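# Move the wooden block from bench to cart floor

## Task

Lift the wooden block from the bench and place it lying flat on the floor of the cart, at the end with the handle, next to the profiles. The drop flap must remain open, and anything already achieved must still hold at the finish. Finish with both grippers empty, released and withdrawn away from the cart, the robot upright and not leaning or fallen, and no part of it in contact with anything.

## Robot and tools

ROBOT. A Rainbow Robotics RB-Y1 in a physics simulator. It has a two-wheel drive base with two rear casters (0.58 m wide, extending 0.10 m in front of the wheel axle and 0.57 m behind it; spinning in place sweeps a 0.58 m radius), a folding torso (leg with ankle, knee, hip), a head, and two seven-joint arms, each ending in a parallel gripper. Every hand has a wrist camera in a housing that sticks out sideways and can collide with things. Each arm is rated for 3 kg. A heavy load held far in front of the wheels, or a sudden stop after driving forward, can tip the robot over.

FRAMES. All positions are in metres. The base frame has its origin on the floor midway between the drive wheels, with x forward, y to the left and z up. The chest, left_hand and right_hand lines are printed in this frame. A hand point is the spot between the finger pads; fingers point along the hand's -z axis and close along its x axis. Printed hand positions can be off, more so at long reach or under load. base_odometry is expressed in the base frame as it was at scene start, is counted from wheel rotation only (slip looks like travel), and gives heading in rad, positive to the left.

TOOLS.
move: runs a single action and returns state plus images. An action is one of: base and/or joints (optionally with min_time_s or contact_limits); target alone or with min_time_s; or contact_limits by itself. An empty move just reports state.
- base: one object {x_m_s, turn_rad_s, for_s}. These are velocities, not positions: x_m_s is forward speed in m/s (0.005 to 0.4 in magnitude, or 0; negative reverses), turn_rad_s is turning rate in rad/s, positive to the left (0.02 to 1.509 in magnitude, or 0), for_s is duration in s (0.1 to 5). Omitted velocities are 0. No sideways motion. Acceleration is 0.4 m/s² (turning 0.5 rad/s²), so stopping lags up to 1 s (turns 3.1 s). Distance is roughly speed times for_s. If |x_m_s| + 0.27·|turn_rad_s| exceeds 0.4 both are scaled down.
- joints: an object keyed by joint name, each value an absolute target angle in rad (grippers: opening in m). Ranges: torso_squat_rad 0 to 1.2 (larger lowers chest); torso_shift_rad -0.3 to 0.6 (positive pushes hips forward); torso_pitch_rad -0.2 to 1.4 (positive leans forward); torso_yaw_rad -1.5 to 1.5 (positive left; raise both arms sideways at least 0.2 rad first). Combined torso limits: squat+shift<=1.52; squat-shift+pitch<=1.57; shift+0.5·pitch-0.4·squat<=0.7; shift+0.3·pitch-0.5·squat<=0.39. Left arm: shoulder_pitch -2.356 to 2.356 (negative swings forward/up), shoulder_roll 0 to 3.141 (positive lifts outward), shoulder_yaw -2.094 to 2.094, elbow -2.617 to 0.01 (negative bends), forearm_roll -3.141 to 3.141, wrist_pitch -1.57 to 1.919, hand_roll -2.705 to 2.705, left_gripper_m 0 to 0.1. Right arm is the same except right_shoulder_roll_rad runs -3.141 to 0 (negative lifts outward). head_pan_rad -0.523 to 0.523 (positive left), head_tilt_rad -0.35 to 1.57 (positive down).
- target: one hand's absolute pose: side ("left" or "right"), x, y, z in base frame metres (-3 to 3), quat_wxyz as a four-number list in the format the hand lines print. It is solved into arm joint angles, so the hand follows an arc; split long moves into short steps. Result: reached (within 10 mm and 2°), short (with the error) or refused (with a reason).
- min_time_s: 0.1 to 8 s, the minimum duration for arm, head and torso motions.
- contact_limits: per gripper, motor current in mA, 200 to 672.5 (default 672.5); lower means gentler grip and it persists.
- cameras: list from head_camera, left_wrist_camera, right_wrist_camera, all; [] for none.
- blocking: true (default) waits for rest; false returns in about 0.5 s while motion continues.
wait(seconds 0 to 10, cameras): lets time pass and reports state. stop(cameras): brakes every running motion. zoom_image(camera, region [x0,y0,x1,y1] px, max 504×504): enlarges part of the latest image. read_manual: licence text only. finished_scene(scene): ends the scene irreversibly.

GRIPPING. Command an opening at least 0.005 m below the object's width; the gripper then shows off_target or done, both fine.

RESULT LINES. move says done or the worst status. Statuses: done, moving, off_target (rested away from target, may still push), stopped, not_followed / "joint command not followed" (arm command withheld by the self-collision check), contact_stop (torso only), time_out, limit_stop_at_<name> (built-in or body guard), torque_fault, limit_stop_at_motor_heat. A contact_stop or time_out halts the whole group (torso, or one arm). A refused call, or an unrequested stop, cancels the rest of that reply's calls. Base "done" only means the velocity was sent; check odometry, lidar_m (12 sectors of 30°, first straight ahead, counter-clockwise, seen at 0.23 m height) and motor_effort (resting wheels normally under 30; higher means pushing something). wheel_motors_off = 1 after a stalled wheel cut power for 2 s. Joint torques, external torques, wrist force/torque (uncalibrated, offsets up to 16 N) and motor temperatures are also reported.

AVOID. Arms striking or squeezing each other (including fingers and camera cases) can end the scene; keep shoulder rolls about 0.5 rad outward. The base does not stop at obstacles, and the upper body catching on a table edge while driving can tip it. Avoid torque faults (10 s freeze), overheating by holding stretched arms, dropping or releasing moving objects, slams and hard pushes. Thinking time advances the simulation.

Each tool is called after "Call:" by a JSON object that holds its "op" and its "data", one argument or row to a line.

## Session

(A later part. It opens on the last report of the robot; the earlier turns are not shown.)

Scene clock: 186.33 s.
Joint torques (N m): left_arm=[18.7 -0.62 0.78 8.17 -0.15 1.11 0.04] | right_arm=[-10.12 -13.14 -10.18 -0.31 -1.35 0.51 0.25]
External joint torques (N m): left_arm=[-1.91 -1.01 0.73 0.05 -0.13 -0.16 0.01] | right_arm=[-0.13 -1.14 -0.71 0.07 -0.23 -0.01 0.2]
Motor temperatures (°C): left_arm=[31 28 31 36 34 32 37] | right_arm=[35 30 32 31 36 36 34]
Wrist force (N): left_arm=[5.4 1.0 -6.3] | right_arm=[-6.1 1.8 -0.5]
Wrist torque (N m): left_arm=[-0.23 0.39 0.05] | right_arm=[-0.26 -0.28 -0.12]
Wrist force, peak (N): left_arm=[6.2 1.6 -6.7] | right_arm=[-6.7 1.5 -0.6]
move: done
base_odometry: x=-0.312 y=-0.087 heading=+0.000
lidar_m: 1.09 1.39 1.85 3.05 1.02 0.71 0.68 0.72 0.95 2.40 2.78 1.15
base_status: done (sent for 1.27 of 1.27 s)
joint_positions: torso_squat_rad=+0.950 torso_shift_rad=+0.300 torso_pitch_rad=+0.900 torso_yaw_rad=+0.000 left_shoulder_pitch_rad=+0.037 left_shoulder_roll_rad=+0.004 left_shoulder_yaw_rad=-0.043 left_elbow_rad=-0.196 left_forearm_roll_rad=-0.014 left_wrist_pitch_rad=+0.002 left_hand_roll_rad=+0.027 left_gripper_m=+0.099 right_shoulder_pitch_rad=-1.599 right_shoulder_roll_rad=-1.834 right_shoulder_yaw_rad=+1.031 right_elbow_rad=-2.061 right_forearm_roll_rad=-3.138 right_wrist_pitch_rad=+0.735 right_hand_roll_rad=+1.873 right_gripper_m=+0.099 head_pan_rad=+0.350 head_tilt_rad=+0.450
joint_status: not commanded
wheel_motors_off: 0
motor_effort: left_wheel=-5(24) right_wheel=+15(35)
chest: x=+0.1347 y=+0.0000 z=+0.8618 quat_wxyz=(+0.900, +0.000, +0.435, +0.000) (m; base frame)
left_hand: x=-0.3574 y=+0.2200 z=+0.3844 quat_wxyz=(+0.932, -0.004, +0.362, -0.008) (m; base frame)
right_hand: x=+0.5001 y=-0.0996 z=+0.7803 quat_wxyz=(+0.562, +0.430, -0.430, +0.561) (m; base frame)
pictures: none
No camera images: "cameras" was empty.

Call:
{"op": "move", "data": {
  "target": {"side":"right","x":0.475,"y":-0.02,"z":0.74,"quat_wxyz":[0.9675,0,0,0.253]},
  "min_time_s": 2,
  "cameras": []
}}

Call:
{"op": "move", "data": {
  "base": {"x_m_s":0.18,"for_s":4.4},
  "joints": {"head_tilt_rad":0.25,"head_pan_rad":0.1}
}}

Scene clock: 190.13 s.
Joint torques (N m): left_arm=[18.96 -0.43 0.91 8.15 -0.07 1.04 -0.03] | right_arm=[-12 -1.63 -6.41 -2.36 0.47 0.17 0.01]
External joint torques (N m): left_arm=[-1.65 -0.82 0.86 0.02 -0.05 -0.22 -0.07] | right_arm=[-1.95 1.82 1.15 -0.29 -0.31 0.03 -0.04]
Motor temperatures (°C): left_arm=[31 28 31 36 34 32 37] | right_arm=[34 30 32 31 36 36 34]
Wrist force (N): left_arm=[4.9 1.0 -6.4] | right_arm=[-4.6 -1.7 -1.5]
Wrist torque (N m): left_arm=[-0.26 0.39 0.03] | right_arm=[-0.04 -0.20 -0.10]
Wrist force, peak (N): left_arm=[5.2 2.0 -7.2] | right_arm=[-6.7 2.1 -0.6]
move: short
base_odometry: x=-0.312 y=-0.087 heading=+0.000
lidar_m: 1.09 1.40 1.84 3.04 1.01 0.71 0.68 0.71 0.94 2.40 2.76 1.15
base_status: not commanded
joint_positions: torso_squat_rad=+0.950 torso_shift_rad=+0.300 torso_pitch_rad=+0.900 torso_yaw_rad=+0.000 left_shoulder_pitch_rad=+0.037 left_shoulder_roll_rad=+0.004 left_shoulder_yaw_rad=-0.043 left_elbow_rad=-0.196 left_forearm_roll_rad=-0.014 left_wrist_pitch_rad=+0.002 left_hand_roll_rad=+0.027 left_gripper_m=+0.099 right_shoulder_pitch_rad=-2.356 right_shoulder_roll_rad=-1.657 right_shoulder_yaw_rad=+1.826 right_elbow_rad=-2.617 right_forearm_roll_rad=-3.141 right_wrist_pitch_rad=-0.464 right_hand_roll_rad=+1.078 right_gripper_m=+0.099 head_pan_rad=+0.350 head_tilt_rad=+0.450
joint_status: all done
wheel_motors_off: 0
motor_effort: left_wheel=-4(6) right_wheel=+16(17)
chest: x=+0.1347 y=+0.0000 z=+0.8618 quat_wxyz=(+0.900, +0.000, +0.435, +0.000) (m; base frame)
left_hand: x=-0.3574 y=+0.2200 z=+0.3844 quat_wxyz=(+0.932, -0.004, +0.362, -0.008) (m; base frame)
right_hand: x=+0.4751 y=-0.0201 z=+0.7396 quat_wxyz=(+0.824, +0.395, -0.344, +0.215) (m; base frame)
right_hand_status: short (checked arc, as near as the solve gets, planned for 2.0 s): 0 mm and 63.2 deg off. The place is met; only the turn is off.
pictures: none
No camera images: "cameras" was empty.

Scene clock: 195.30 s.
Joint torques (N m): left_arm=[19.2 -0.53 0.85 8.09 -0.13 1.09 0.06] | right_arm=[-11.26 -1.42 -7.03 -2.34 0.61 0.18 -0.17]
External joint torques (N m): left_arm=[-1.41 -0.91 0.81 -0.03 -0.12 -0.17 0.02] | right_arm=[-1.22 2.03 0.52 -0.27 -0.17 0.04 -0.21]
Motor temperatures (°C): left_arm=[31 28 31 36 34 32 37] | right_arm=[34 30 32 30 36 36 34]
Wrist force (N): left_arm=[5.6 0.6 -6.5] | right_arm=[-4.8 -1.6 -2.1]
Wrist torque (N m): left_arm=[-0.20 0.50 0.03] | right_arm=[-0.04 -0.22 -0.08]
Wrist force, peak (N): left_arm=[5.8 0.7 -6.9] | right_arm=[-5.3 -2.0 -2.1]
move: done
base_odometry: x=+0.480 y=-0.088 heading=+0.000
lidar_m: 0.29 0.31 0.77 3.80 2.17 1.54 1.47 1.54 2.04 4.91 0.44 0.32
base_status: done (sent for 4.4 of 4.4 s)
joint_positions: torso_squat_rad=+0.950 torso_shift_rad=+0.300 torso_pitch_rad=+0.900 torso_yaw_rad=+0.000 left_shoulder_pitch_rad=+0.037 left_shoulder_roll_rad=+0.004 left_shoulder_yaw_rad=-0.043 left_elbow_rad=-0.196 left_forearm_roll_rad=-0.014 left_wrist_pitch_rad=+0.002 left_hand_roll_rad=+0.027 left_gripper_m=+0.099 right_shoulder_pitch_rad=-2.356 right_shoulder_roll_rad=-1.657 right_shoulder_yaw_rad=+1.826 right_elbow_rad=-2.617 right_forearm_roll_rad=-3.141 right_wrist_pitch_rad=-0.464 right_hand_roll_rad=+1.078 right_gripper_m=+0.099 head_pan_rad=+0.100 head_tilt_rad=+0.250
joint_status: all done
wheel_motors_off: 0
motor_effort: left_wheel=+0(24) right_wheel=+0(45)
chest: x=+0.1348 y=+0.0000 z=+0.8618 quat_wxyz=(+0.900, +0.000, +0.435, +0.000) (m; base frame)
left_hand: x=-0.3573 y=+0.2200 z=+0.3844 quat_wxyz=(+0.932, -0.004, +0.362, -0.008) (m; base frame)
right_hand: x=+0.4752 y=-0.0201 z=+0.7395 quat_wxyz=(+0.824, +0.395, -0.344, +0.215) (m; base frame)
pictures: head_camera, left_wrist_camera, right_wrist_camera
camera_calibration:
head_camera: T_world_to_cam=[[0.0470668, -0.993255, -0.105965, 0.0874521], [-0.888859, 0.00675556, -0.458132, 0.766747], [0.455758, 0.11575, -0.882546, 0.661174], [0, 0, 0, 1]] pos_world=[0.376079, 0.00515139, 0.944054]
left_wrist_camera: T_world_to_cam=[[0.731433, 0.00949016, -0.681847, 0.520799], [0.320669, -0.887235, 0.33164, 0.211312], [-0.601812, -0.461219, -0.651996, 0.209514], [0, 0, 0, 1]] pos_world=[-0.322603, 0.279173, 0.421628]
right_wrist_camera: T_world_to_cam=[[-0.641393, -0.0791819, -0.763115, 0.866279], [-0.766646, 0.104352, 0.633533, -0.0750909], [0.0294679, 0.991383, -0.127635, 0.172488], [0, 0, 0, 1]] pos_world=[0.492975, -0.0945724, 0.730659]

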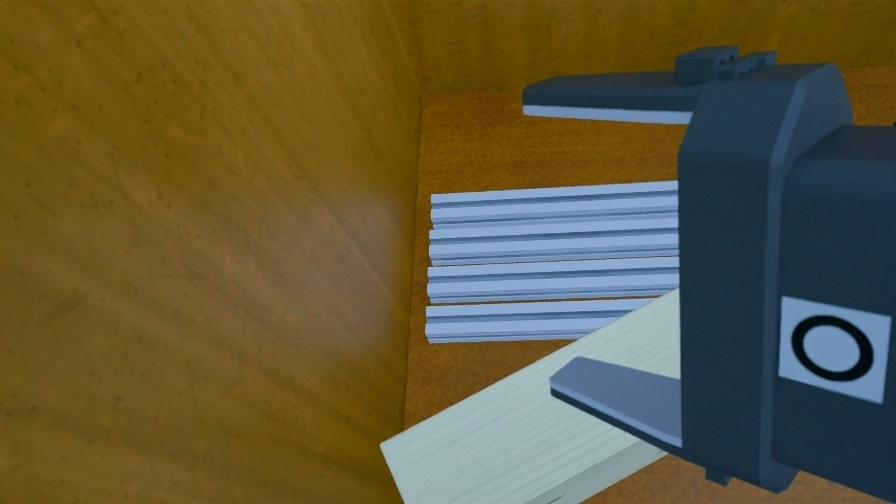

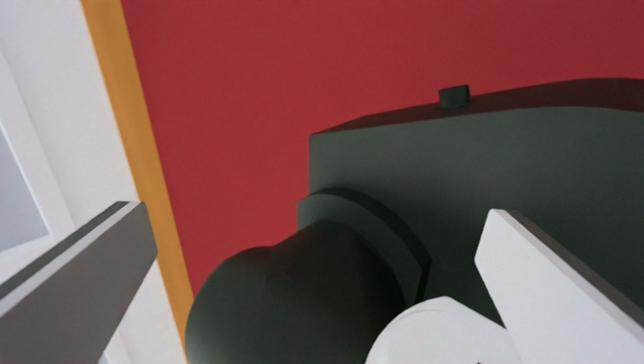

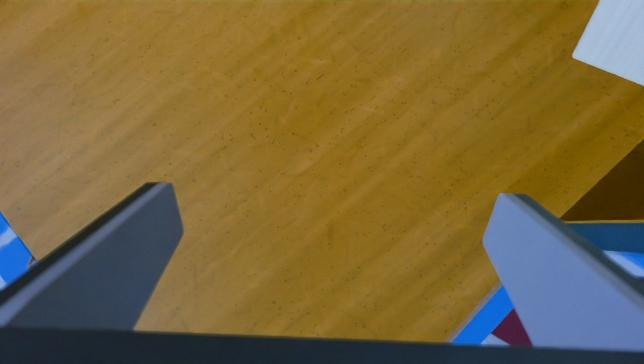

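Call:
{"op": "move", "data": {
  "joints": {"torso_squat_rad":0.8,"torso_pitch_rad":0.8},
  "cameras": []
}}

Call:
{"op": "move", "data": {
  "target": {"side":"right","x":0.485,"y":-0.02,"z":0.65,"quat_wxyz":[0.9675,0,0,0.253]},
  "min_time_s": 2.5
}}

Scene clock: 198.77 s.
Joint torques (N m): left_arm=[17.17 -0.58 0.46 7.42 -0.15 0.87 0.03] | right_arm=[-11.3 -1.34 -7.31 -1.35 0.56 -0.12 -0.01]
External joint torques (N m): left_arm=[-1.53 -0.95 0.41 0.05 -0.13 -0.24 0] | right_arm=[-1 1.58 0.46 -0.25 -0.26 -0.09 -0.06]
Motor temperatures (°C): left_arm=[31 28 31 36 34 32 37] | right_arm=[34 30 32 30 36 36 34]
Wrist force (N): left_arm=[4.8 1.3 -7.0] | right_arm=[-5.2 -0.8 -1.5]
Wrist torque (N m): left_arm=[-0.22 0.41 0.08] | right_arm=[-0.13 -0.24 -0.08]
Wrist force, peak (N): left_arm=[5.3 0.1 -7.5] | right_arm=[-5.8 -1.6 -2.0]
move: done
base_odometry: x=+0.480 y=-0.088 heading=+0.000
lidar_m: 0.29 0.31 0.79 3.80 2.17 1.54 1.45 1.53 2.04 4.89 0.45 0.30
base_status: not commanded
joint_positions: torso_squat_rad=+0.800 torso_shift_rad=+0.300 torso_pitch_rad=+0.800 torso_yaw_rad=+0.000 left_shoulder_pitch_rad=+0.037 left_shoulder_roll_rad=+0.004 left_shoulder_yaw_rad=-0.043 left_elbow_rad=-0.196 left_forearm_roll_rad=-0.014 left_wrist_pitch_rad=+0.002 left_hand_roll_rad=+0.027 left_gripper_m=+0.099 right_shoulder_pitch_rad=-2.356 right_shoulder_roll_rad=-1.657 right_shoulder_yaw_rad=+1.826 right_elbow_rad=-2.617 right_forearm_roll_rad=-3.141 right_wrist_pitch_rad=-0.464 right_hand_roll_rad=+1.078 right_gripper_m=+0.099 head_pan_rad=+0.100 head_tilt_rad=+0.250
joint_status: all done
wheel_motors_off: 0
motor_effort: left_wheel=+1(4) right_wheel=-1(5)
chest: x=+0.1381 y=+0.0001 z=+0.9620 quat_wxyz=(+0.921, +0.000, +0.389, +0.000) (m; base frame)
left_hand: x=-0.3038 y=+0.2200 z=+0.4378 quat_wxyz=(+0.949, -0.004, +0.315, -0.008) (m; base frame)
right_hand: x=+0.4890 y=-0.0201 z=+0.8744 quat_wxyz=(+0.806, +0.384, -0.385, +0.235) (m; base frame)
pictures: none
No camera images: "cameras" was empty.

Scene clock: 201.60 s.
Joint torques (N m): left_arm=[17.26 -0.53 0.88 7.31 -0.08 0.96 0] | right_arm=[-14.33 -2.62 -5.85 -2.66 0.54 -0.18 -0.21]
External joint torques (N m): left_arm=[-1.44 -0.9 0.84 -0.06 -0.07 -0.14 -0.03] | right_arm=[0.47 2.06 1.25 0.34 -0.23 -0.04 -0.24]
Motor temperatures (°C): left_arm=[31 28 31 36 34 32 37] | right_arm=[34 30 32 30 36 36 34]
Wrist force (N): left_arm=[4.8 0.6 -6.5] | right_arm=[-3.8 0.0 -4.2]
Wrist torque (N m): left_arm=[-0.22 0.42 0.06] | right_arm=[-0.15 -0.13 -0.09]
Wrist force, peak (N): left_arm=[4.6 0.5 -8.0] | right_arm=[-5.5 -1.3 -1.8]
move: short
base_odometry: x=+0.480 y=-0.088 heading=+0.000
lidar_m: 0.29 0.30 0.78 3.78 2.16 1.54 1.46 1.53 2.04 4.89 0.45 0.31
base_status: not commanded
joint_positions: torso_squat_rad=+0.800 torso_shift_rad=+0.300 torso_pitch_rad=+0.800 torso_yaw_rad=+0.000 left_shoulder_pitch_rad=+0.037 left_shoulder_roll_rad=+0.004 left_shoulder_yaw_rad=-0.043 left_elbow_rad=-0.196 left_forearm_roll_rad=-0.014 left_wrist_pitch_rad=+0.002 left_hand_roll_rad=+0.027 left_gripper_m=+0.099 right_shoulder_pitch_rad=-2.164 right_shoulder_roll_rad=-1.083 right_shoulder_yaw_rad=+2.094 right_elbow_rad=-2.223 right_forearm_roll_rad=-3.141 right_wrist_pitch_rad=-0.713 right_hand_roll_rad=+1.047 right_gripper_m=+0.099 head_pan_rad=+0.100 head_tilt_rad=+0.250
joint_status: all done
wheel_motors_off: 0
motor_effort: left_wheel=+0(2) right_wheel=+0(3)
chest: x=+0.1381 y=+0.0001 z=+0.9620 quat_wxyz=(+0.921, +0.000, +0.389, +0.000) (m; base frame)
left_hand: x=-0.3038 y=+0.2200 z=+0.4378 quat_wxyz=(+0.949, -0.004, +0.315, -0.008) (m; base frame)
right_hand: x=+0.4851 y=-0.0201 z=+0.6500 quat_wxyz=(+0.907, +0.231, -0.261, +0.237) (m; base frame)
right_hand_status: short (checked arc, as near as the solve gets, planned for 2.5 s): 0 mm and 40.8 deg off. The place is met; only the turn is off.
pictures: head_camera, left_wrist_camera, right_wrist_camera
camera_calibration:
head_camera: T_world_to_cam=[[0.0574208, -0.993256, -0.100721, 0.0914376], [-0.838586, 0.00675891, -0.544728, 0.892018], [0.541735, 0.115742, -0.832542, 0.688087], [0, 0, 0, 1]] pos_world=[0.370022, 0.00515142, 1.06798]
left_wrist_camera: T_world_to_cam=[[0.795991, 0.00949317, -0.605233, 0.504157], [0.285879, -0.887233, 0.362066, 0.152556], [-0.533546, -0.461225, -0.708943, 0.322198], [0, 0, 0, 1]] pos_world=[-0.27301, 0.279173, 0.478317]
right_wrist_camera: T_world_to_cam=[[-0.725009, -0.317185, -0.611356, 0.741445], [-0.687561, 0.385227, 0.615516, -0.0317295], [0.0402789, 0.866599, -0.497377, 0.393366], [0, 0, 0, 1]] pos_world=[0.499894, -0.0934928, 0.668468]

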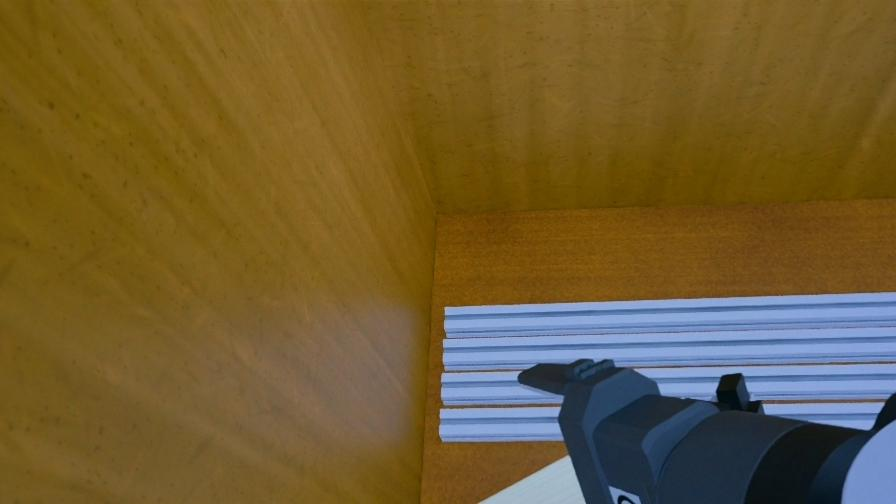

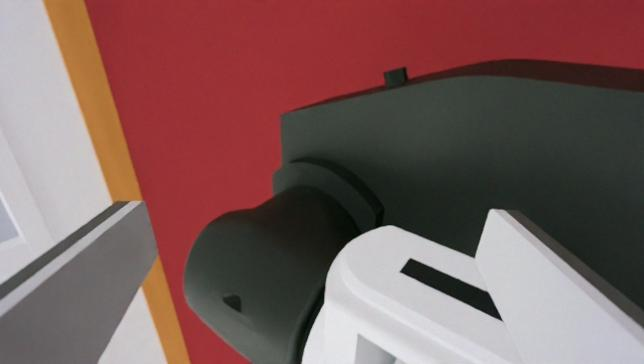

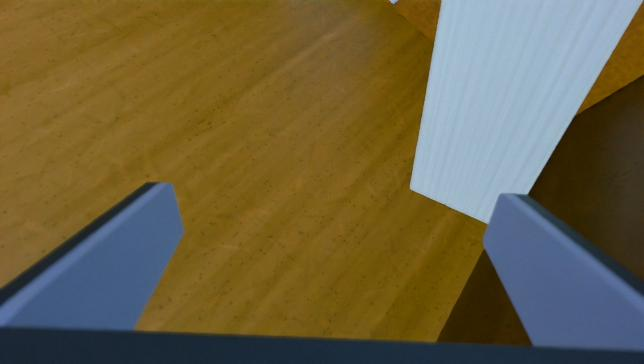

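Call:
{"op": "move", "data": {
  "target": {"side":"right","x":0.47,"y":-0.1,"z":0.8,"quat_wxyz":[0.907,0.231,-0.261,0.237]},
  "cameras": []
}}

Call:
{"op": "move", "data": {
  "base": {"x_m_s":-0.2,"for_s":2.2},
  "cameras": []
}}

Call:
{"op": "move", "data": {
  "joints": {"right_shoulder_pitch_rad":-1.0,"right_shoulder_roll_rad":-0.3,"right_shoulder_yaw_rad":0.5,"right_elbow_rad":-2.0,"right_forearm_roll_rad":0,"right_wrist_pitch_rad":0.9,"right_hand_roll_rad":0.3},
  "cameras": ["head_camera"]
}}

Call:
{"op": "move", "data": {
  "target": {"side":"right","x":0.52,"y":-0.03,"z":0.75,"quat_wxyz":[0.894,0.097,-0.362,0.239]},
  "cameras": ["head_camera"]
}}

Scene clock: 212.33 s.
Joint torques (N m): left_arm=[17.41 -0.37 0.56 7.41 -0.13 0.83 0.04] | right_arm=[-8.67 -2.09 -5.87 -2.66 0.37 0.09 -0.07]
External joint torques (N m): left_arm=[-1.29 -0.74 0.51 0.04 -0.12 -0.28 0] | right_arm=[-1.33 0.43 0.85 0.01 -0.15 -0.2 -0.11]
Motor temperatures (°C): left_arm=[31 28 31 36 34 32 37] | right_arm=[34 30 32 30 36 36 34]
Wrist force (N): left_arm=[4.4 0.9 -6.4] | right_arm=[-4.8 -0.2 -2.6]
Wrist torque (N m): left_arm=[-0.23 0.36 0.08] | right_arm=[-0.14 -0.24 -0.08]
Wrist force, peak (N): left_arm=[4.9 1.8 -7.2] | right_arm=[-4.5 -0.9 -4.3]
move: short
base_odometry: x=+0.480 y=-0.088 heading=+0.000
lidar_m: 0.30 0.31 0.79 3.81 2.15 1.54 1.47 1.55 2.04 4.89 0.46 0.31
base_status: not commanded
joint_positions: torso_squat_rad=+0.800 torso_shift_rad=+0.300 torso_pitch_rad=+0.800 torso_yaw_rad=+0.000 left_shoulder_pitch_rad=+0.037 left_shoulder_roll_rad=+0.004 left_shoulder_yaw_rad=-0.043 left_elbow_rad=-0.196 left_forearm_roll_rad=-0.014 left_wrist_pitch_rad=+0.002 left_hand_roll_rad=+0.027 left_gripper_m=+0.099 right_shoulder_pitch_rad=-2.336 right_shoulder_roll_rad=-1.860 right_shoulder_yaw_rad=+2.094 right_elbow_rad=-2.617 right_forearm_roll_rad=-3.141 right_wrist_pitch_rad=-0.346 right_hand_roll_rad=+1.297 right_gripper_m=+0.099 head_pan_rad=+0.100 head_tilt_rad=+0.250
joint_status: all done
wheel_motors_off: 0
motor_effort: left_wheel=+1(2) right_wheel=+0(3)
chest: x=+0.1381 y=+0.0000 z=+0.9620 quat_wxyz=(+0.921, +0.000, +0.389, +0.000) (m; base frame)
left_hand: x=-0.3038 y=+0.2200 z=+0.4378 quat_wxyz=(+0.949, -0.004, +0.315, -0.008) (m; base frame)
right_hand: x=+0.4701 y=-0.1000 z=+0.7994 quat_wxyz=(+0.857, +0.316, -0.338, +0.229) (m; base frame)
right_hand_status: short (checked arc, as near as the solve gets, planned for 1.1 s): 1 mm and 14.3 deg off. The place is met; only the turn is off.
pictures: none
No camera images: "cameras" was empty.

Scene clock: 215.53 s.
Joint torques (N m): left_arm=[16.62 -0.31 0.66 7.32 -0.07 0.88 0.05] | right_arm=[-8.38 -2.14 -6.74 -2.62 0.4 0.25 -0.11]
External joint torques (N m): left_arm=[-2.08 -0.68 0.61 -0.05 -0.05 -0.23 0.01] | right_arm=[-1.04 0.39 -0.02 0.05 -0.13 -0.04 -0.15]
Motor temperatures (°C): left_arm=[31 28 31 36 34 32 37] | right_arm=[34 30 32 30 36 36 34]
Wrist force (N): left_arm=[4.4 1.4 -6.4] | right_arm=[-4.6 -0.6 -2.0]
Wrist torque (N m): left_arm=[-0.28 0.31 -0.01] | right_arm=[-0.12 -0.19 -0.06]
Wrist force, peak (N): left_arm=[5.2 1.3 -7.4] | right_arm=[-5.2 -0.6 -3.1]
move: done
base_odometry: x=+0.040 y=-0.087 heading=-0.002
lidar_m: 0.74 0.77 1.64 4.63 1.51 1.08 1.02 1.08 1.45 3.58 1.09 0.78
base_status: done (sent for 2.2 of 2.2 s)
joint_positions: torso_squat_rad=+0.800 torso_shift_rad=+0.300 torso_pitch_rad=+0.800 torso_yaw_rad=+0.000 left_shoulder_pitch_rad=+0.037 left_shoulder_roll_rad=+0.004 left_shoulder_yaw_rad=-0.043 left_elbow_rad=-0.196 left_forearm_roll_rad=-0.014 left_wrist_pitch_rad=+0.002 left_hand_roll_rad=+0.027 left_gripper_m=+0.099 right_shoulder_pitch_rad=-2.336 right_shoulder_roll_rad=-1.860 right_shoulder_yaw_rad=+2.094 right_elbow_rad=-2.617 right_forearm_roll_rad=-3.141 right_wrist_pitch_rad=-0.346 right_hand_roll_rad=+1.297 right_gripper_m=+0.099 head_pan_rad=+0.100 head_tilt_rad=+0.250
joint_status: not commanded
wheel_motors_off: 0
motor_effort: left_wheel=-17(28) right_wheel=+14(35)
chest: x=+0.1381 y=+0.0000 z=+0.9620 quat_wxyz=(+0.921, +0.000, +0.389, +0.000) (m; base frame)
left_hand: x=-0.3039 y=+0.2200 z=+0.4379 quat_wxyz=(+0.949, -0.004, +0.315, -0.008) (m; base frame)
right_hand: x=+0.4702 y=-0.1000 z=+0.7995 quat_wxyz=(+0.857, +0.316, -0.338, +0.229) (m; base frame)
pictures: none
No camera images: "cameras" was empty.

Scene clock: 218.27 s.
Joint torques (N m): left_arm=[16.83 -0.53 0.93 7.28 -0.07 0.93 0.05] | right_arm=[-13.18 3.48 -3.24 -10.72 0.08 -1.96 0.3]
External joint torques (N m): left_arm=[-1.87 -0.9 0.89 -0.09 -0.06 -0.18 0.02] | right_arm=[-0.8 1.78 -0.46 -1.3 -0.48 -0.23 0.27]
Motor temperatures (°C): left_arm=[31 28 31 36 34 32 37] | right_arm=[34 30 32 30 36 36 34]
Wrist force (N): left_arm=[5.1 1.4 -6.5] | right_arm=[-4.7 4.9 -1.7]
Wrist torque (N m): left_arm=[-0.30 0.46 0.05] | right_arm=[-0.43 -0.18 -0.13]
Wrist force, peak (N): left_arm=[5.1 0.6 -7.4] | right_arm=[-6.8 4.9 -2.0]
move: done
base_odometry: x=+0.040 y=-0.087 heading=-0.002
lidar_m: 0.74 0.77 1.64 4.62 1.53 1.09 1.03 1.08 1.43 3.57 1.10 0.77
base_status: not commanded
joint_positions: torso_squat_rad=+0.800 torso_shift_rad=+0.300 torso_pitch_rad=+0.800 torso_yaw_rad=+0.000 left_shoulder_pitch_rad=+0.037 left_shoulder_roll_rad=+0.004 left_shoulder_yaw_rad=-0.043 left_elbow_rad=-0.196 left_forearm_roll_rad=-0.014 left_wrist_pitch_rad=+0.002 left_hand_roll_rad=+0.027 left_gripper_m=+0.099 right_shoulder_pitch_rad=-1.000 right_shoulder_roll_rad=-0.300 right_shoulder_yaw_rad=+0.500 right_elbow_rad=-2.000 right_forearm_roll_rad=+0.000 right_wrist_pitch_rad=+0.900 right_hand_roll_rad=+0.300 right_gripper_m=+0.099 head_pan_rad=+0.100 head_tilt_rad=+0.250
joint_status: all done
wheel_motors_off: 0
motor_effort: left_wheel=-17(18) right_wheel=+18(20)
chest: x=+0.1381 y=+0.0000 z=+0.9620 quat_wxyz=(+0.921, +0.000, +0.389, +0.000) (m; base frame)
left_hand: x=-0.3039 y=+0.2200 z=+0.4379 quat_wxyz=(+0.949, -0.004, +0.315, -0.008) (m; base frame)
right_hand: x=+0.5991 y=+0.0789 z=+0.7500 quat_wxyz=(+0.680, +0.026, -0.550, +0.483) (m; base frame)
pictures: head_camera
camera_calibration:
head_camera: T_world_to_cam=[[0.057373, -0.993267, -0.100643, 0.0912724], [-0.838631, 0.00674637, -0.544658, 0.891961], [0.54167, 0.115651, -0.832598, 0.688183], [0, 0, 0, 1]] pos_world=[0.370022, 0.0050516, 1.06798]

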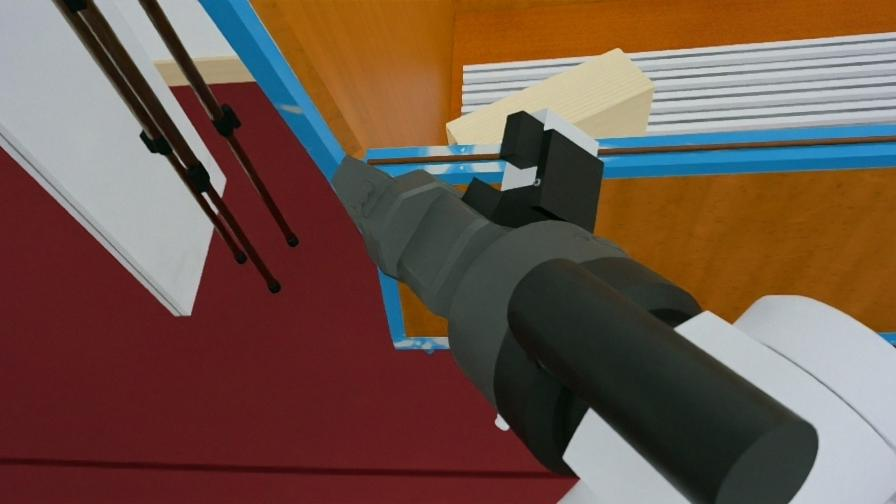

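Scene clock: 219.43 s.
Joint torques (N m): left_arm=[17.29 -0.34 0.64 7.26 -0.1 0.99 0.01] | right_arm=[-8.31 3.44 -2.11 -8.39 0.15 -1.69 0.3]
External joint torques (N m): left_arm=[-1.42 -0.71 0.59 -0.11 -0.08 -0.11 -0.02] | right_arm=[0.4 2.4 -1.09 -0.7 -0.18 -0.33 0.27]
Motor temperatures (°C): left_arm=[31 28 31 36 34 32 37] | right_arm=[34 30 32 30 36 36 34]
Wrist force (N): left_arm=[4.2 1.0 -6.7] | right_arm=[-4.7 1.6 -3.4]
Wrist torque (N m): left_arm=[-0.23 0.32 0.01] | right_arm=[-0.20 -0.22 -0.11]
Wrist force, peak (N): left_arm=[5.4 1.4 -6.7] | right_arm=[-5.2 4.9 -2.2]
move: done
base_odometry: x=+0.040 y=-0.087 heading=-0.002
lidar_m: 0.74 0.77 1.64 4.63 1.53 1.08 1.03 1.08 1.44 3.56 1.10 0.78
base_status: not commanded
joint_positions: torso_squat_rad=+0.800 torso_shift_rad=+0.300 torso_pitch_rad=+0.800 torso_yaw_rad=+0.000 left_shoulder_pitch_rad=+0.037 left_shoulder_roll_rad=+0.004 left_shoulder_yaw_rad=-0.043 left_elbow_rad=-0.196 left_forearm_roll_rad=-0.014 left_wrist_pitch_rad=+0.002 left_hand_roll_rad=+0.027 left_gripper_m=+0.099 right_shoulder_pitch_rad=-0.845 right_shoulder_roll_rad=-0.220 right_shoulder_yaw_rad=+0.328 right_elbow_rad=-2.454 right_forearm_roll_rad=-0.034 right_wrist_pitch_rad=+1.663 right_hand_roll_rad=-0.125 right_gripper_m=+0.099 head_pan_rad=+0.100 head_tilt_rad=+0.250
joint_status: all done
wheel_motors_off: 0
motor_effort: left_wheel=-16(17) right_wheel=+17(18)
chest: x=+0.1381 y=+0.0001 z=+0.9620 quat_wxyz=(+0.921, +0.000, +0.389, +0.000) (m; base frame)
left_hand: x=-0.3039 y=+0.2200 z=+0.4379 quat_wxyz=(+0.949, -0.004, +0.315, -0.008) (m; base frame)
right_hand: x=+0.5200 y=-0.0300 z=+0.7500 quat_wxyz=(+0.895, +0.097, -0.363, +0.239) (m; base frame)
right_hand_status: reached (checked arc, planned for 0.8 s): 0 mm and 0.0 deg off.
pictures: head_camera
camera_calibration:
head_camera: T_world_to_cam=[[0.057373, -0.993267, -0.100643, 0.0913717], [-0.838631, 0.00674637, -0.544658, 0.89196], [0.54167, 0.115651, -0.832598, 0.688171], [0, 0, 0, 1]] pos_world=[0.370022, 0.0051516, 1.06798]

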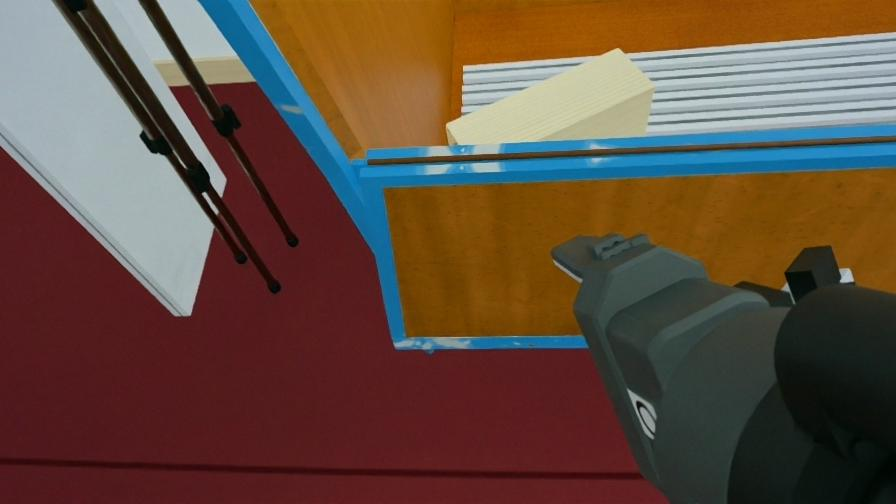

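Call:
{"op": "move", "data": {
  "base": {"x_m_s":0.15,"for_s":2.93},
  "cameras": ["head_camera"]
}}

Call:
{"op": "move", "data": {
  "target": {"side":"right","x":0.485,"y":-0.02,"z":0.585,"quat_wxyz":[0.9675,0,0,0.253]},
  "min_time_s": 2,
  "cameras": ["head_camera","right_wrist_camera"]
}}

Scene clock: 225.17 s.
Joint torques (N m): left_arm=[17.63 -0.75 0.77 7.36 0 0.93 0.08] | right_arm=[-9 3.21 -2.23 -8.39 0.02 -1.39 0.32]
External joint torques (N m): left_arm=[-1.07 -1.11 0.72 -0.01 0.01 -0.18 0.05] | right_arm=[-0.3 2.17 -1.22 -0.69 -0.31 -0.03 0.29]
Motor temperatures (°C): left_arm=[31 28 31 36 34 32 37] | right_arm=[34 30 32 30 36 36 34]
Wrist force (N): left_arm=[4.1 1.4 -6.2] | right_arm=[-4.4 1.8 -3.8]
Wrist torque (N m): left_arm=[-0.29 0.29 0.08] | right_arm=[-0.24 -0.19 -0.13]
Wrist force, peak (N): left_arm=[5.3 1.8 -7.1] | right_arm=[-4.8 2.0 -4.3]
move: done
base_odometry: x=+0.480 y=-0.088 heading=-0.003
lidar_m: 0.29 0.30 0.79 3.77 2.17 1.54 1.47 1.53 2.05 4.96 0.44 0.31
base_status: done (sent for 2.93 of 2.93 s)
joint_positions: torso_squat_rad=+0.800 torso_shift_rad=+0.300 torso_pitch_rad=+0.800 torso_yaw_rad=+0.000 left_shoulder_pitch_rad=+0.037 left_shoulder_roll_rad=+0.004 left_shoulder_yaw_rad=-0.043 left_elbow_rad=-0.196 left_forearm_roll_rad=-0.014 left_wrist_pitch_rad=+0.002 left_hand_roll_rad=+0.027 left_gripper_m=+0.099 right_shoulder_pitch_rad=-0.845 right_shoulder_roll_rad=-0.220 right_shoulder_yaw_rad=+0.328 right_elbow_rad=-2.454 right_forearm_roll_rad=-0.034 right_wrist_pitch_rad=+1.662 right_hand_roll_rad=-0.125 right_gripper_m=+0.099 head_pan_rad=+0.100 head_tilt_rad=+0.250
joint_status: not commanded
wheel_motors_off: 0
motor_effort: left_wheel=-15(29) right_wheel=+14(36)
chest: x=+0.1382 y=+0.0001 z=+0.9620 quat_wxyz=(+0.921, +0.000, +0.389, +0.000) (m; base frame)
left_hand: x=-0.3038 y=+0.2200 z=+0.4378 quat_wxyz=(+0.949, -0.004, +0.315, -0.008) (m; base frame)
right_hand: x=+0.5200 y=-0.0300 z=+0.7499 quat_wxyz=(+0.895, +0.097, -0.363, +0.239) (m; base frame)
pictures: head_camera
camera_calibration:
head_camera: T_world_to_cam=[[0.057357, -0.993268, -0.100647, 0.0913666], [-0.838707, 0.00674611, -0.544541, 0.891893], [0.541554, 0.115646, -0.832673, 0.688158], [0, 0, 0, 1]] pos_world=[0.370122, 0.00515161, 1.06788]

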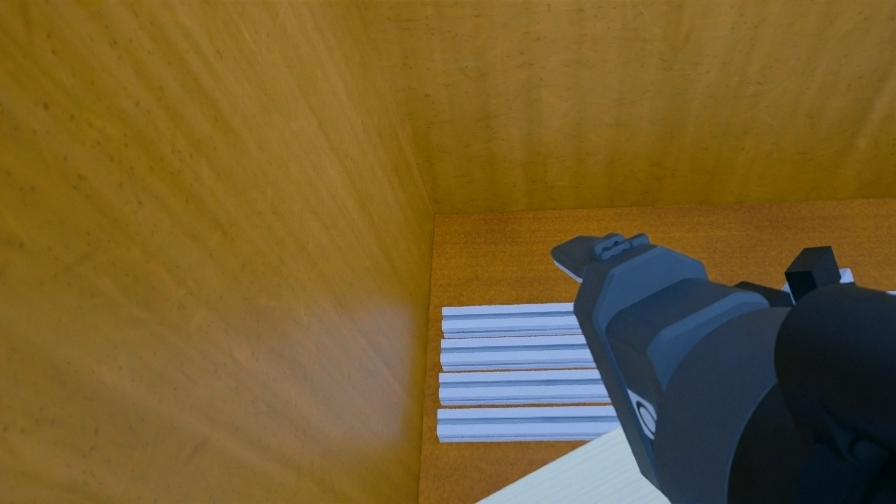

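Scene clock: 227.50 s.
Joint torques (N m): left_arm=[17.48 -0.34 0.6 7.21 -0.13 1.04 -0.01] | right_arm=[-14.95 5.24 -2.04 -8.3 -0.09 0.21 -0.25]
External joint torques (N m): left_arm=[-1.23 -0.71 0.56 -0.16 -0.11 -0.07 -0.04] | right_arm=[-1.51 2.21 -1.48 -0.03 -0.32 0.25 -0.25]
Motor temperatures (°C): left_arm=[31 28 31 36 34 32 37] | right_arm=[34 30 32 30 36 36 34]
Wrist force (N): left_arm=[4.9 1.1 -6.2] | right_arm=[-0.5 2.1 -5.8]
Wrist torque (N m): left_arm=[-0.27 0.39 0.02] | right_arm=[-0.20 0.06 -0.07]
Wrist force, peak (N): left_arm=[4.6 1.2 -7.6] | right_arm=[-1.7 2.2 -5.8]
move: done
base_odometry: x=+0.480 y=-0.088 heading=-0.003
lidar_m: 0.29 0.30 0.78 3.76 2.17 1.55 1.47 1.53 2.04 4.95 0.45 0.30
base_status: not commanded
joint_positions: torso_squat_rad=+0.800 torso_shift_rad=+0.300 torso_pitch_rad=+0.800 torso_yaw_rad=+0.000 left_shoulder_pitch_rad=+0.037 left_shoulder_roll_rad=+0.004 left_shoulder_yaw_rad=-0.043 left_elbow_rad=-0.196 left_forearm_roll_rad=-0.014 left_wrist_pitch_rad=+0.002 left_hand_roll_rad=+0.027 left_gripper_m=+0.099 right_shoulder_pitch_rad=-1.102 right_shoulder_roll_rad=-0.081 right_shoulder_yaw_rad=+0.327 right_elbow_rad=-1.657 right_forearm_roll_rad=-0.070 right_wrist_pitch_rad=+1.912 right_hand_roll_rad=-0.155 right_gripper_m=+0.099 head_pan_rad=+0.100 head_tilt_rad=+0.250
joint_status: all done
wheel_motors_off: 0
motor_effort: left_wheel=-14(16) right_wheel=+14(17)
chest: x=+0.1382 y=+0.0001 z=+0.9620 quat_wxyz=(+0.921, +0.000, +0.389, +0.000) (m; base frame)
left_hand: x=-0.3038 y=+0.2200 z=+0.4378 quat_wxyz=(+0.949, -0.004, +0.315, -0.008) (m; base frame)
right_hand: x=+0.4849 y=-0.0202 z=+0.5850 quat_wxyz=(+0.967, +0.000, +0.000, +0.253) (m; base frame)
right_hand_status: reached (checked arc, planned for 2.0 s): 0 mm and 0.0 deg off.
pictures: head_camera, right_wrist_camera
camera_calibration:
head_camera: T_world_to_cam=[[0.057357, -0.993268, -0.100647, 0.0913666], [-0.838707, 0.00674611, -0.544541, 0.891893], [0.541554, 0.115646, -0.832673, 0.688158], [0, 0, 0, 1]] pos_world=[0.370122, 0.00515161, 1.06788]
right_wrist_camera: T_world_to_cam=[[-0.857077, -0.514512, -0.0264079, 0.419317], [-0.455244, 0.732359, 0.506363, -0.0335972], [-0.241189, 0.446014, -0.861916, 0.70232], [0, 0, 0, 1]] pos_world=[0.513484, -0.0728957, 0.633427]

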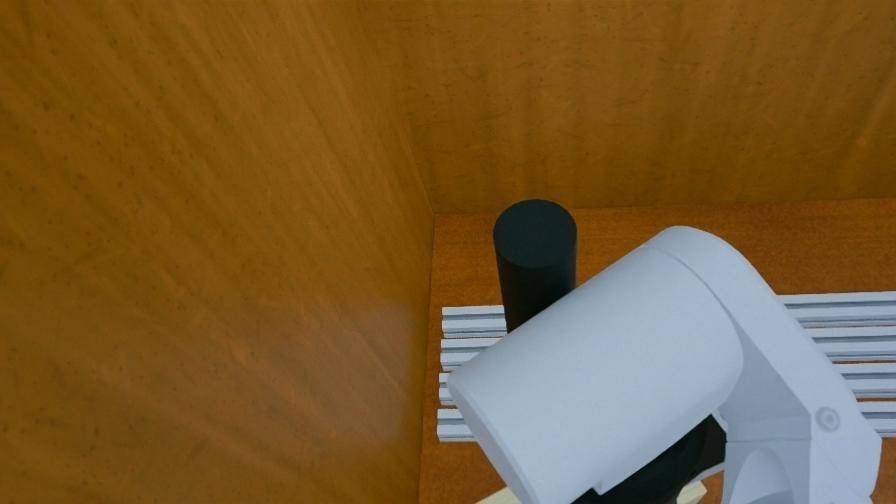

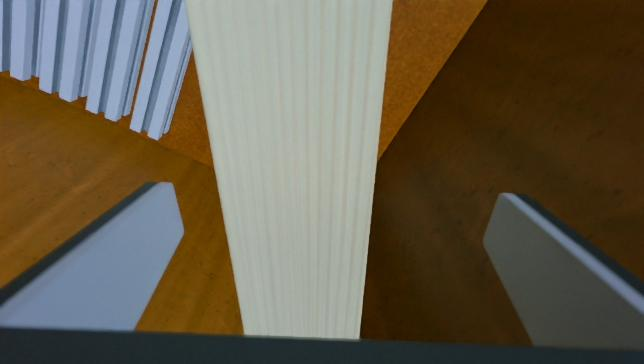

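Call:
{"op": "move", "data": {
  "target": {"side":"right","x":0.498,"y":-0.012,"z":0.585,"quat_wxyz":[0.9675,0,0,0.253]},
  "cameras": []
}}

Call:
{"op": "move", "data": {
  "target": {"side":"right","x":0.498,"y":-0.012,"z":0.5,"quat_wxyz":[0.9675,0,0,0.253]},
  "min_time_s": 2,
  "cameras": ["head_camera","right_wrist_camera"]
}}

Scene clock: 230.00 s.
Joint torques (N m): left_arm=[17.37 -0.55 0.7 7.1 -0.06 0.98 -0.01] | right_arm=[-14.94 4.54 -1.92 -8.52 0.07 0.05 -0.1]
External joint torques (N m): left_arm=[-1.34 -0.91 0.65 -0.28 -0.05 -0.13 -0.05] | right_arm=[-0.58 1.55 -1.35 -0.21 -0.16 0.1 -0.1]
Motor temperatures (°C): left_arm=[31 28 31 36 34 32 37] | right_arm=[34 30 32 30 36 36 34]
Wrist force (N): left_arm=[4.7 0.9 -6.7] | right_arm=[0.0 1.7 -5.2]
Wrist torque (N m): left_arm=[-0.24 0.40 0.06] | right_arm=[-0.18 0.09 -0.07]
Wrist force, peak (N): left_arm=[5.4 1.8 -7.1] | right_arm=[-1.0 2.4 -6.1]
move: done
base_odometry: x=+0.480 y=-0.088 heading=-0.003
lidar_m: 0.30 0.31 0.79 3.78 2.17 1.55 1.46 1.53 2.04 4.95 0.46 0.31
base_status: not commanded
joint_positions: torso_squat_rad=+0.800 torso_shift_rad=+0.300 torso_pitch_rad=+0.800 torso_yaw_rad=+0.000 left_shoulder_pitch_rad=+0.037 left_shoulder_roll_rad=+0.004 left_shoulder_yaw_rad=-0.043 left_elbow_rad=-0.196 left_forearm_roll_rad=-0.014 left_wrist_pitch_rad=+0.002 left_hand_roll_rad=+0.027 left_gripper_m=+0.099 right_shoulder_pitch_rad=-1.158 right_shoulder_roll_rad=-0.068 right_shoulder_yaw_rad=+0.313 right_elbow_rad=-1.579 right_forearm_roll_rad=-0.075 right_wrist_pitch_rad=+1.888 right_hand_roll_rad=-0.154 right_gripper_m=+0.099 head_pan_rad=+0.100 head_tilt_rad=+0.250
joint_status: all done
wheel_motors_off: 0
motor_effort: left_wheel=-13(14) right_wheel=+11(16)
chest: x=+0.1381 y=+0.0001 z=+0.9620 quat_wxyz=(+0.921, +0.000, +0.389, +0.000) (m; base frame)
left_hand: x=-0.3038 y=+0.2200 z=+0.4378 quat_wxyz=(+0.949, -0.004, +0.315, -0.008) (m; base frame)
right_hand: x=+0.4980 y=-0.0121 z=+0.5850 quat_wxyz=(+0.967, +0.000, +0.000, +0.253) (m; base frame)
right_hand_status: reached (checked arc, planned for 0.3 s): 0 mm and 0.0 deg off.
pictures: none
No camera images: "cameras" was empty.

Scene clock: 232.33 s.
Joint torques (N m): left_arm=[17.41 -0.3 0.5 7.32 -0.07 0.89 -0.04] | right_arm=[-13.21 5.77 0.55 -8.34 0.54 -0.04 0.16]
External joint torques (N m): left_arm=[-1.29 -0.66 0.45 -0.05 -0.06 -0.22 -0.07] | right_arm=[0.9 2.66 0.99 -0.02 0.3 0.01 0.16]
Motor temperatures (°C): left_arm=[31 28 31 36 34 32 37] | right_arm=[34 30 32 30 36 36 34]
Wrist force (N): left_arm=[4.4 2.0 -7.0] | right_arm=[-0.3 2.0 -5.0]
Wrist torque (N m): left_arm=[-0.40 0.32 0.06] | right_arm=[-0.22 0.07 -0.06]
Wrist force, peak (N): left_arm=[5.4 1.1 -7.3] | right_arm=[0.1 1.6 -6.0]
move: done
base_odometry: x=+0.480 y=-0.088 heading=-0.003
lidar_m: 0.30 0.31 0.78 3.76 2.16 1.55 1.46 1.55 2.03 4.96 0.45 0.32
base_status: not commanded
joint_positions: torso_squat_rad=+0.800 torso_shift_rad=+0.300 torso_pitch_rad=+0.800 torso_yaw_rad=+0.000 left_shoulder_pitch_rad=+0.037 left_shoulder_roll_rad=+0.004 left_shoulder_yaw_rad=-0.043 left_elbow_rad=-0.196 left_forearm_roll_rad=-0.014 left_wrist_pitch_rad=+0.002 left_hand_roll_rad=+0.027 left_gripper_m=+0.099 right_shoulder_pitch_rad=-1.140 right_shoulder_roll_rad=-0.063 right_shoulder_yaw_rad=+0.324 right_elbow_rad=-1.272 right_forearm_roll_rad=-0.062 right_wrist_pitch_rad=+1.565 right_hand_roll_rad=-0.140 right_gripper_m=+0.099 head_pan_rad=+0.100 head_tilt_rad=+0.250
joint_status: all done
wheel_motors_off: 0
motor_effort: left_wheel=-13(14) right_wheel=+13(15)
chest: x=+0.1381 y=+0.0001 z=+0.9620 quat_wxyz=(+0.921, +0.000, +0.389, +0.000) (m; base frame)
left_hand: x=-0.3038 y=+0.2200 z=+0.4378 quat_wxyz=(+0.949, -0.004, +0.315, -0.008) (m; base frame)
right_hand: x=+0.4978 y=-0.0125 z=+0.5006 quat_wxyz=(+0.968, +0.000, -0.001, +0.253) (m; base frame)
right_hand_status: reached (checked arc, planned for 2.0 s): 1 mm and 0.1 deg off.
pictures: head_camera, right_wrist_camera
camera_calibration:
head_camera: T_world_to_cam=[[0.0573523, -0.993268, -0.100642, 0.0913689], [-0.838661, 0.00675718, -0.544612, 0.891868], [0.541626, 0.115639, -0.832628, 0.688137], [0, 0, 0, 1]] pos_world=[0.370022, 0.00515166, 1.06788]
right_wrist_camera: T_world_to_cam=[[-0.857337, -0.513992, -0.0280355, 0.43318], [-0.455534, 0.732214, 0.506311, 0.00949554], [-0.239712, 0.44685, -0.861895, 0.628597], [0, 0, 0, 1]] pos_world=[0.526389, -0.0651909, 0.549121]

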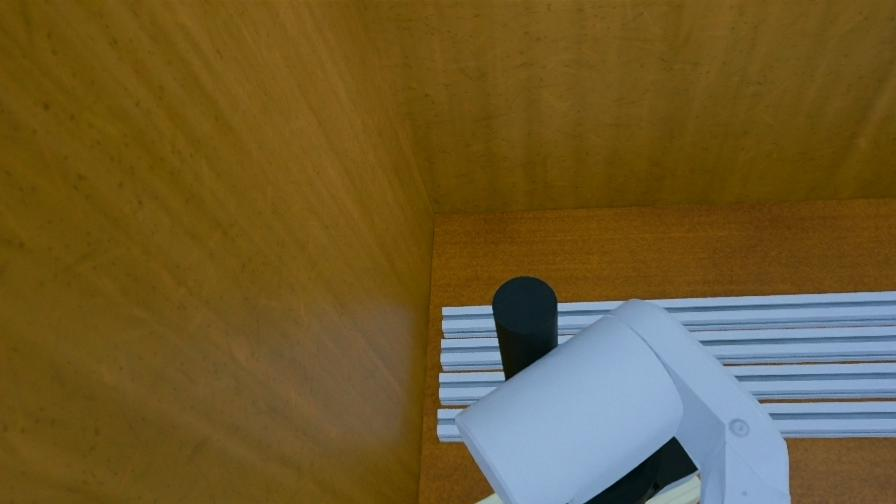

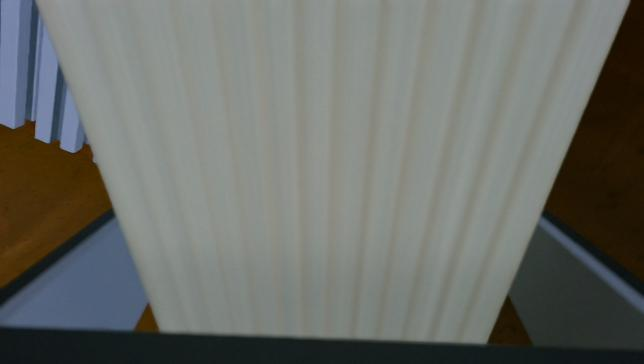

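Call:
{"op": "move", "data": {
  "joints": {"right_gripper_m":0.03},
  "cameras": []
}}

Call:
{"op": "move", "data": {
  "target": {"side":"right","x":0.49,"y":-0.02,"z":0.545,"quat_wxyz":[0.9675,0,0,0.253]},
  "min_time_s": 1.5,
  "cameras": ["head_camera","right_wrist_camera"]
}}

Scene clock: 234.87 s.
Joint torques (N m): left_arm=[17.36 -0.31 0.81 7.33 -0.01 0.99 -0.1] | right_arm=[-12.77 5.81 0.31 -7.54 0.07 1.63 0.28]
External joint torques (N m): left_arm=[-1.34 -0.68 0.76 -0.04 0.01 -0.12 -0.13] | right_arm=[1.34 2.71 0.76 0.79 -0.18 1.68 0.28]
Motor temperatures (°C): left_arm=[31 28 31 36 34 32 37] | right_arm=[34 30 32 31 35 36 34]
Wrist force (N): left_arm=[4.9 0.9 -6.5] | right_arm=[5.0 1.7 -7.6]
Wrist torque (N m): left_arm=[-0.22 0.42 0.03] | right_arm=[-0.28 -0.43 -0.12]
Wrist force, peak (N): left_arm=[5.2 1.9 -7.0] | right_arm=[6.4 1.7 -8.9]
move: off_target
base_odometry: x=+0.480 y=-0.088 heading=-0.003
lidar_m: 0.29 0.31 0.77 3.77 2.18 1.53 1.47 1.54 2.05 4.95 0.45 0.32
base_status: not commanded
joint_positions: torso_squat_rad=+0.800 torso_shift_rad=+0.300 torso_pitch_rad=+0.800 torso_yaw_rad=+0.000 left_shoulder_pitch_rad=+0.037 left_shoulder_roll_rad=+0.004 left_shoulder_yaw_rad=-0.043 left_elbow_rad=-0.196 left_forearm_roll_rad=-0.014 left_wrist_pitch_rad=+0.002 left_hand_roll_rad=+0.027 left_gripper_m=+0.099 right_shoulder_pitch_rad=-1.140 right_shoulder_roll_rad=-0.063 right_shoulder_yaw_rad=+0.324 right_elbow_rad=-1.272 right_forearm_roll_rad=-0.062 right_wrist_pitch_rad=+1.565 right_hand_roll_rad=-0.140 right_gripper_m=+0.075 head_pan_rad=+0.100 head_tilt_rad=+0.250
joint_status: right_gripper_m off_target (ended at +0.075, target +0.030)
wheel_motors_off: 0
motor_effort: left_wheel=-13(14) right_wheel=+13(15)
chest: x=+0.1381 y=+0.0001 z=+0.9620 quat_wxyz=(+0.921, +0.000, +0.389, +0.000) (m; base frame)
left_hand: x=-0.3038 y=+0.2200 z=+0.4378 quat_wxyz=(+0.949, -0.004, +0.315, -0.008) (m; base frame)
right_hand: x=+0.4980 y=-0.0124 z=+0.5007 quat_wxyz=(+0.968, +0.000, -0.001, +0.253) (m; base frame)
pictures: none
No camera images: "cameras" was empty.

Scene clock: 236.70 s.
Joint torques (N m): left_arm=[17.19 -0.52 0.7 7.35 -0.13 0.87 0.03] | right_arm=[-19.6 4.5 -0.2 -15.25 -0.22 0.26 -0.34]
External joint torques (N m): left_arm=[-1.53 -0.89 0.65 -0.03 -0.12 -0.23 0] | right_arm=[-6.08 1.52 0.33 -6.84 -0.45 0.3 -0.34]
Motor temperatures (°C): left_arm=[31 28 31 36 34 32 37] | right_arm=[34 30 32 31 35 36 34]
Wrist force (N): left_arm=[4.9 1.6 -6.3] | right_arm=[1.0 2.6 -27.1]
Wrist torque (N m): left_arm=[-0.31 0.45 0.01] | right_arm=[-0.49 0.07 -0.09]
Wrist force, peak (N): left_arm=[5.6 0.6 -7.4] | right_arm=[0.0 1.6 -27.6]
move: done
base_odometry: x=+0.480 y=-0.088 heading=-0.003
lidar_m: 0.29 0.31 0.79 3.76 2.17 1.54 1.46 1.54 2.04 4.95 0.45 0.31
base_status: not commanded
joint_positions: torso_squat_rad=+0.800 torso_shift_rad=+0.300 torso_pitch_rad=+0.801 torso_yaw_rad=+0.000 left_shoulder_pitch_rad=+0.037 left_shoulder_roll_rad=+0.004 left_shoulder_yaw_rad=-0.043 left_elbow_rad=-0.196 left_forearm_roll_rad=-0.014 left_wrist_pitch_rad=+0.002 left_hand_roll_rad=+0.027 left_gripper_m=+0.099 right_shoulder_pitch_rad=-1.097 right_shoulder_roll_rad=-0.082 right_shoulder_yaw_rad=+0.327 right_elbow_rad=-1.501 right_forearm_roll_rad=-0.067 right_wrist_pitch_rad=+1.755 right_hand_roll_rad=-0.142 right_gripper_m=+0.074 head_pan_rad=+0.100 head_tilt_rad=+0.250
joint_status: all done
wheel_motors_off: 0
motor_effort: left_wheel=-14(14) right_wheel=+14(14)
chest: x=+0.1384 y=+0.0001 z=+0.9618 quat_wxyz=(+0.921, +0.000, +0.390, +0.000) (m; base frame)
left_hand: x=-0.3039 y=+0.2200 z=+0.4379 quat_wxyz=(+0.949, -0.004, +0.315, -0.008) (m; base frame)
right_hand: x=+0.4894 y=-0.0205 z=+0.5431 quat_wxyz=(+0.968, -0.001, +0.002, +0.253) (m; base frame)
right_hand_status: reached (checked arc, planned for 1.5 s): 2 mm and 0.3 deg off.
pictures: head_camera, right_wrist_camera
camera_calibration:
head_camera: T_world_to_cam=[[0.057442, -0.993256, -0.100714, 0.0913746], [-0.838946, 0.0066601, -0.544174, 0.89165], [0.541175, 0.115752, -0.832905, 0.688271], [0, 0, 0, 1]] pos_world=[0.370322, 0.0051511, 1.06768]
right_wrist_camera: T_world_to_cam=[[-0.85756, -0.513946, -0.0212262, 0.419426], [-0.452304, 0.733768, 0.506957, -0.0118344], [-0.244974, 0.444347, -0.86171, 0.669182], [0, 0, 0, 1]] pos_world=[0.518262, -0.0731031, 0.591543]

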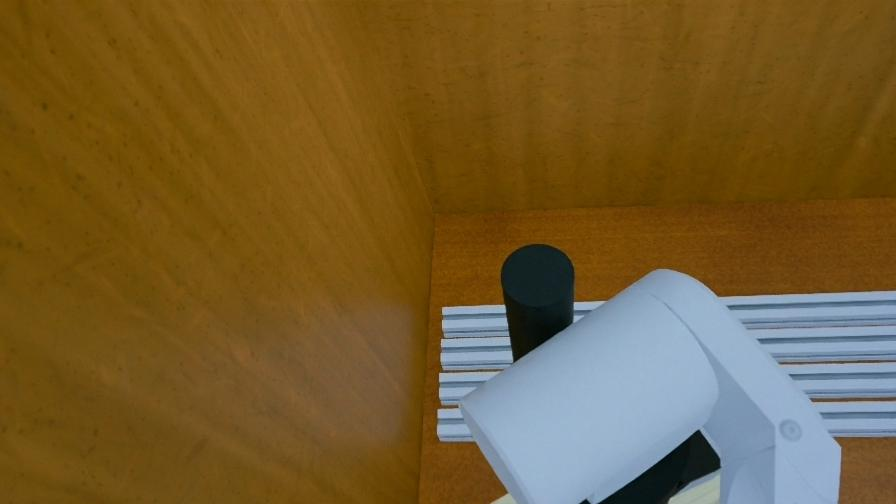

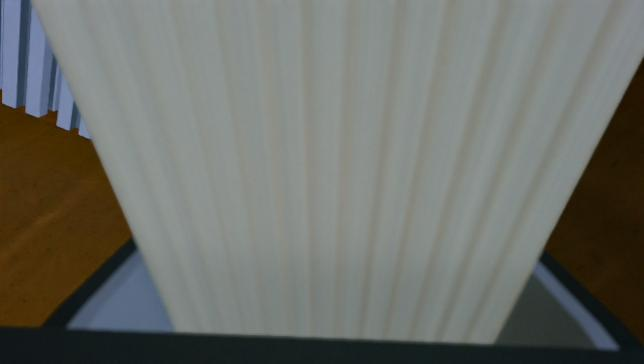

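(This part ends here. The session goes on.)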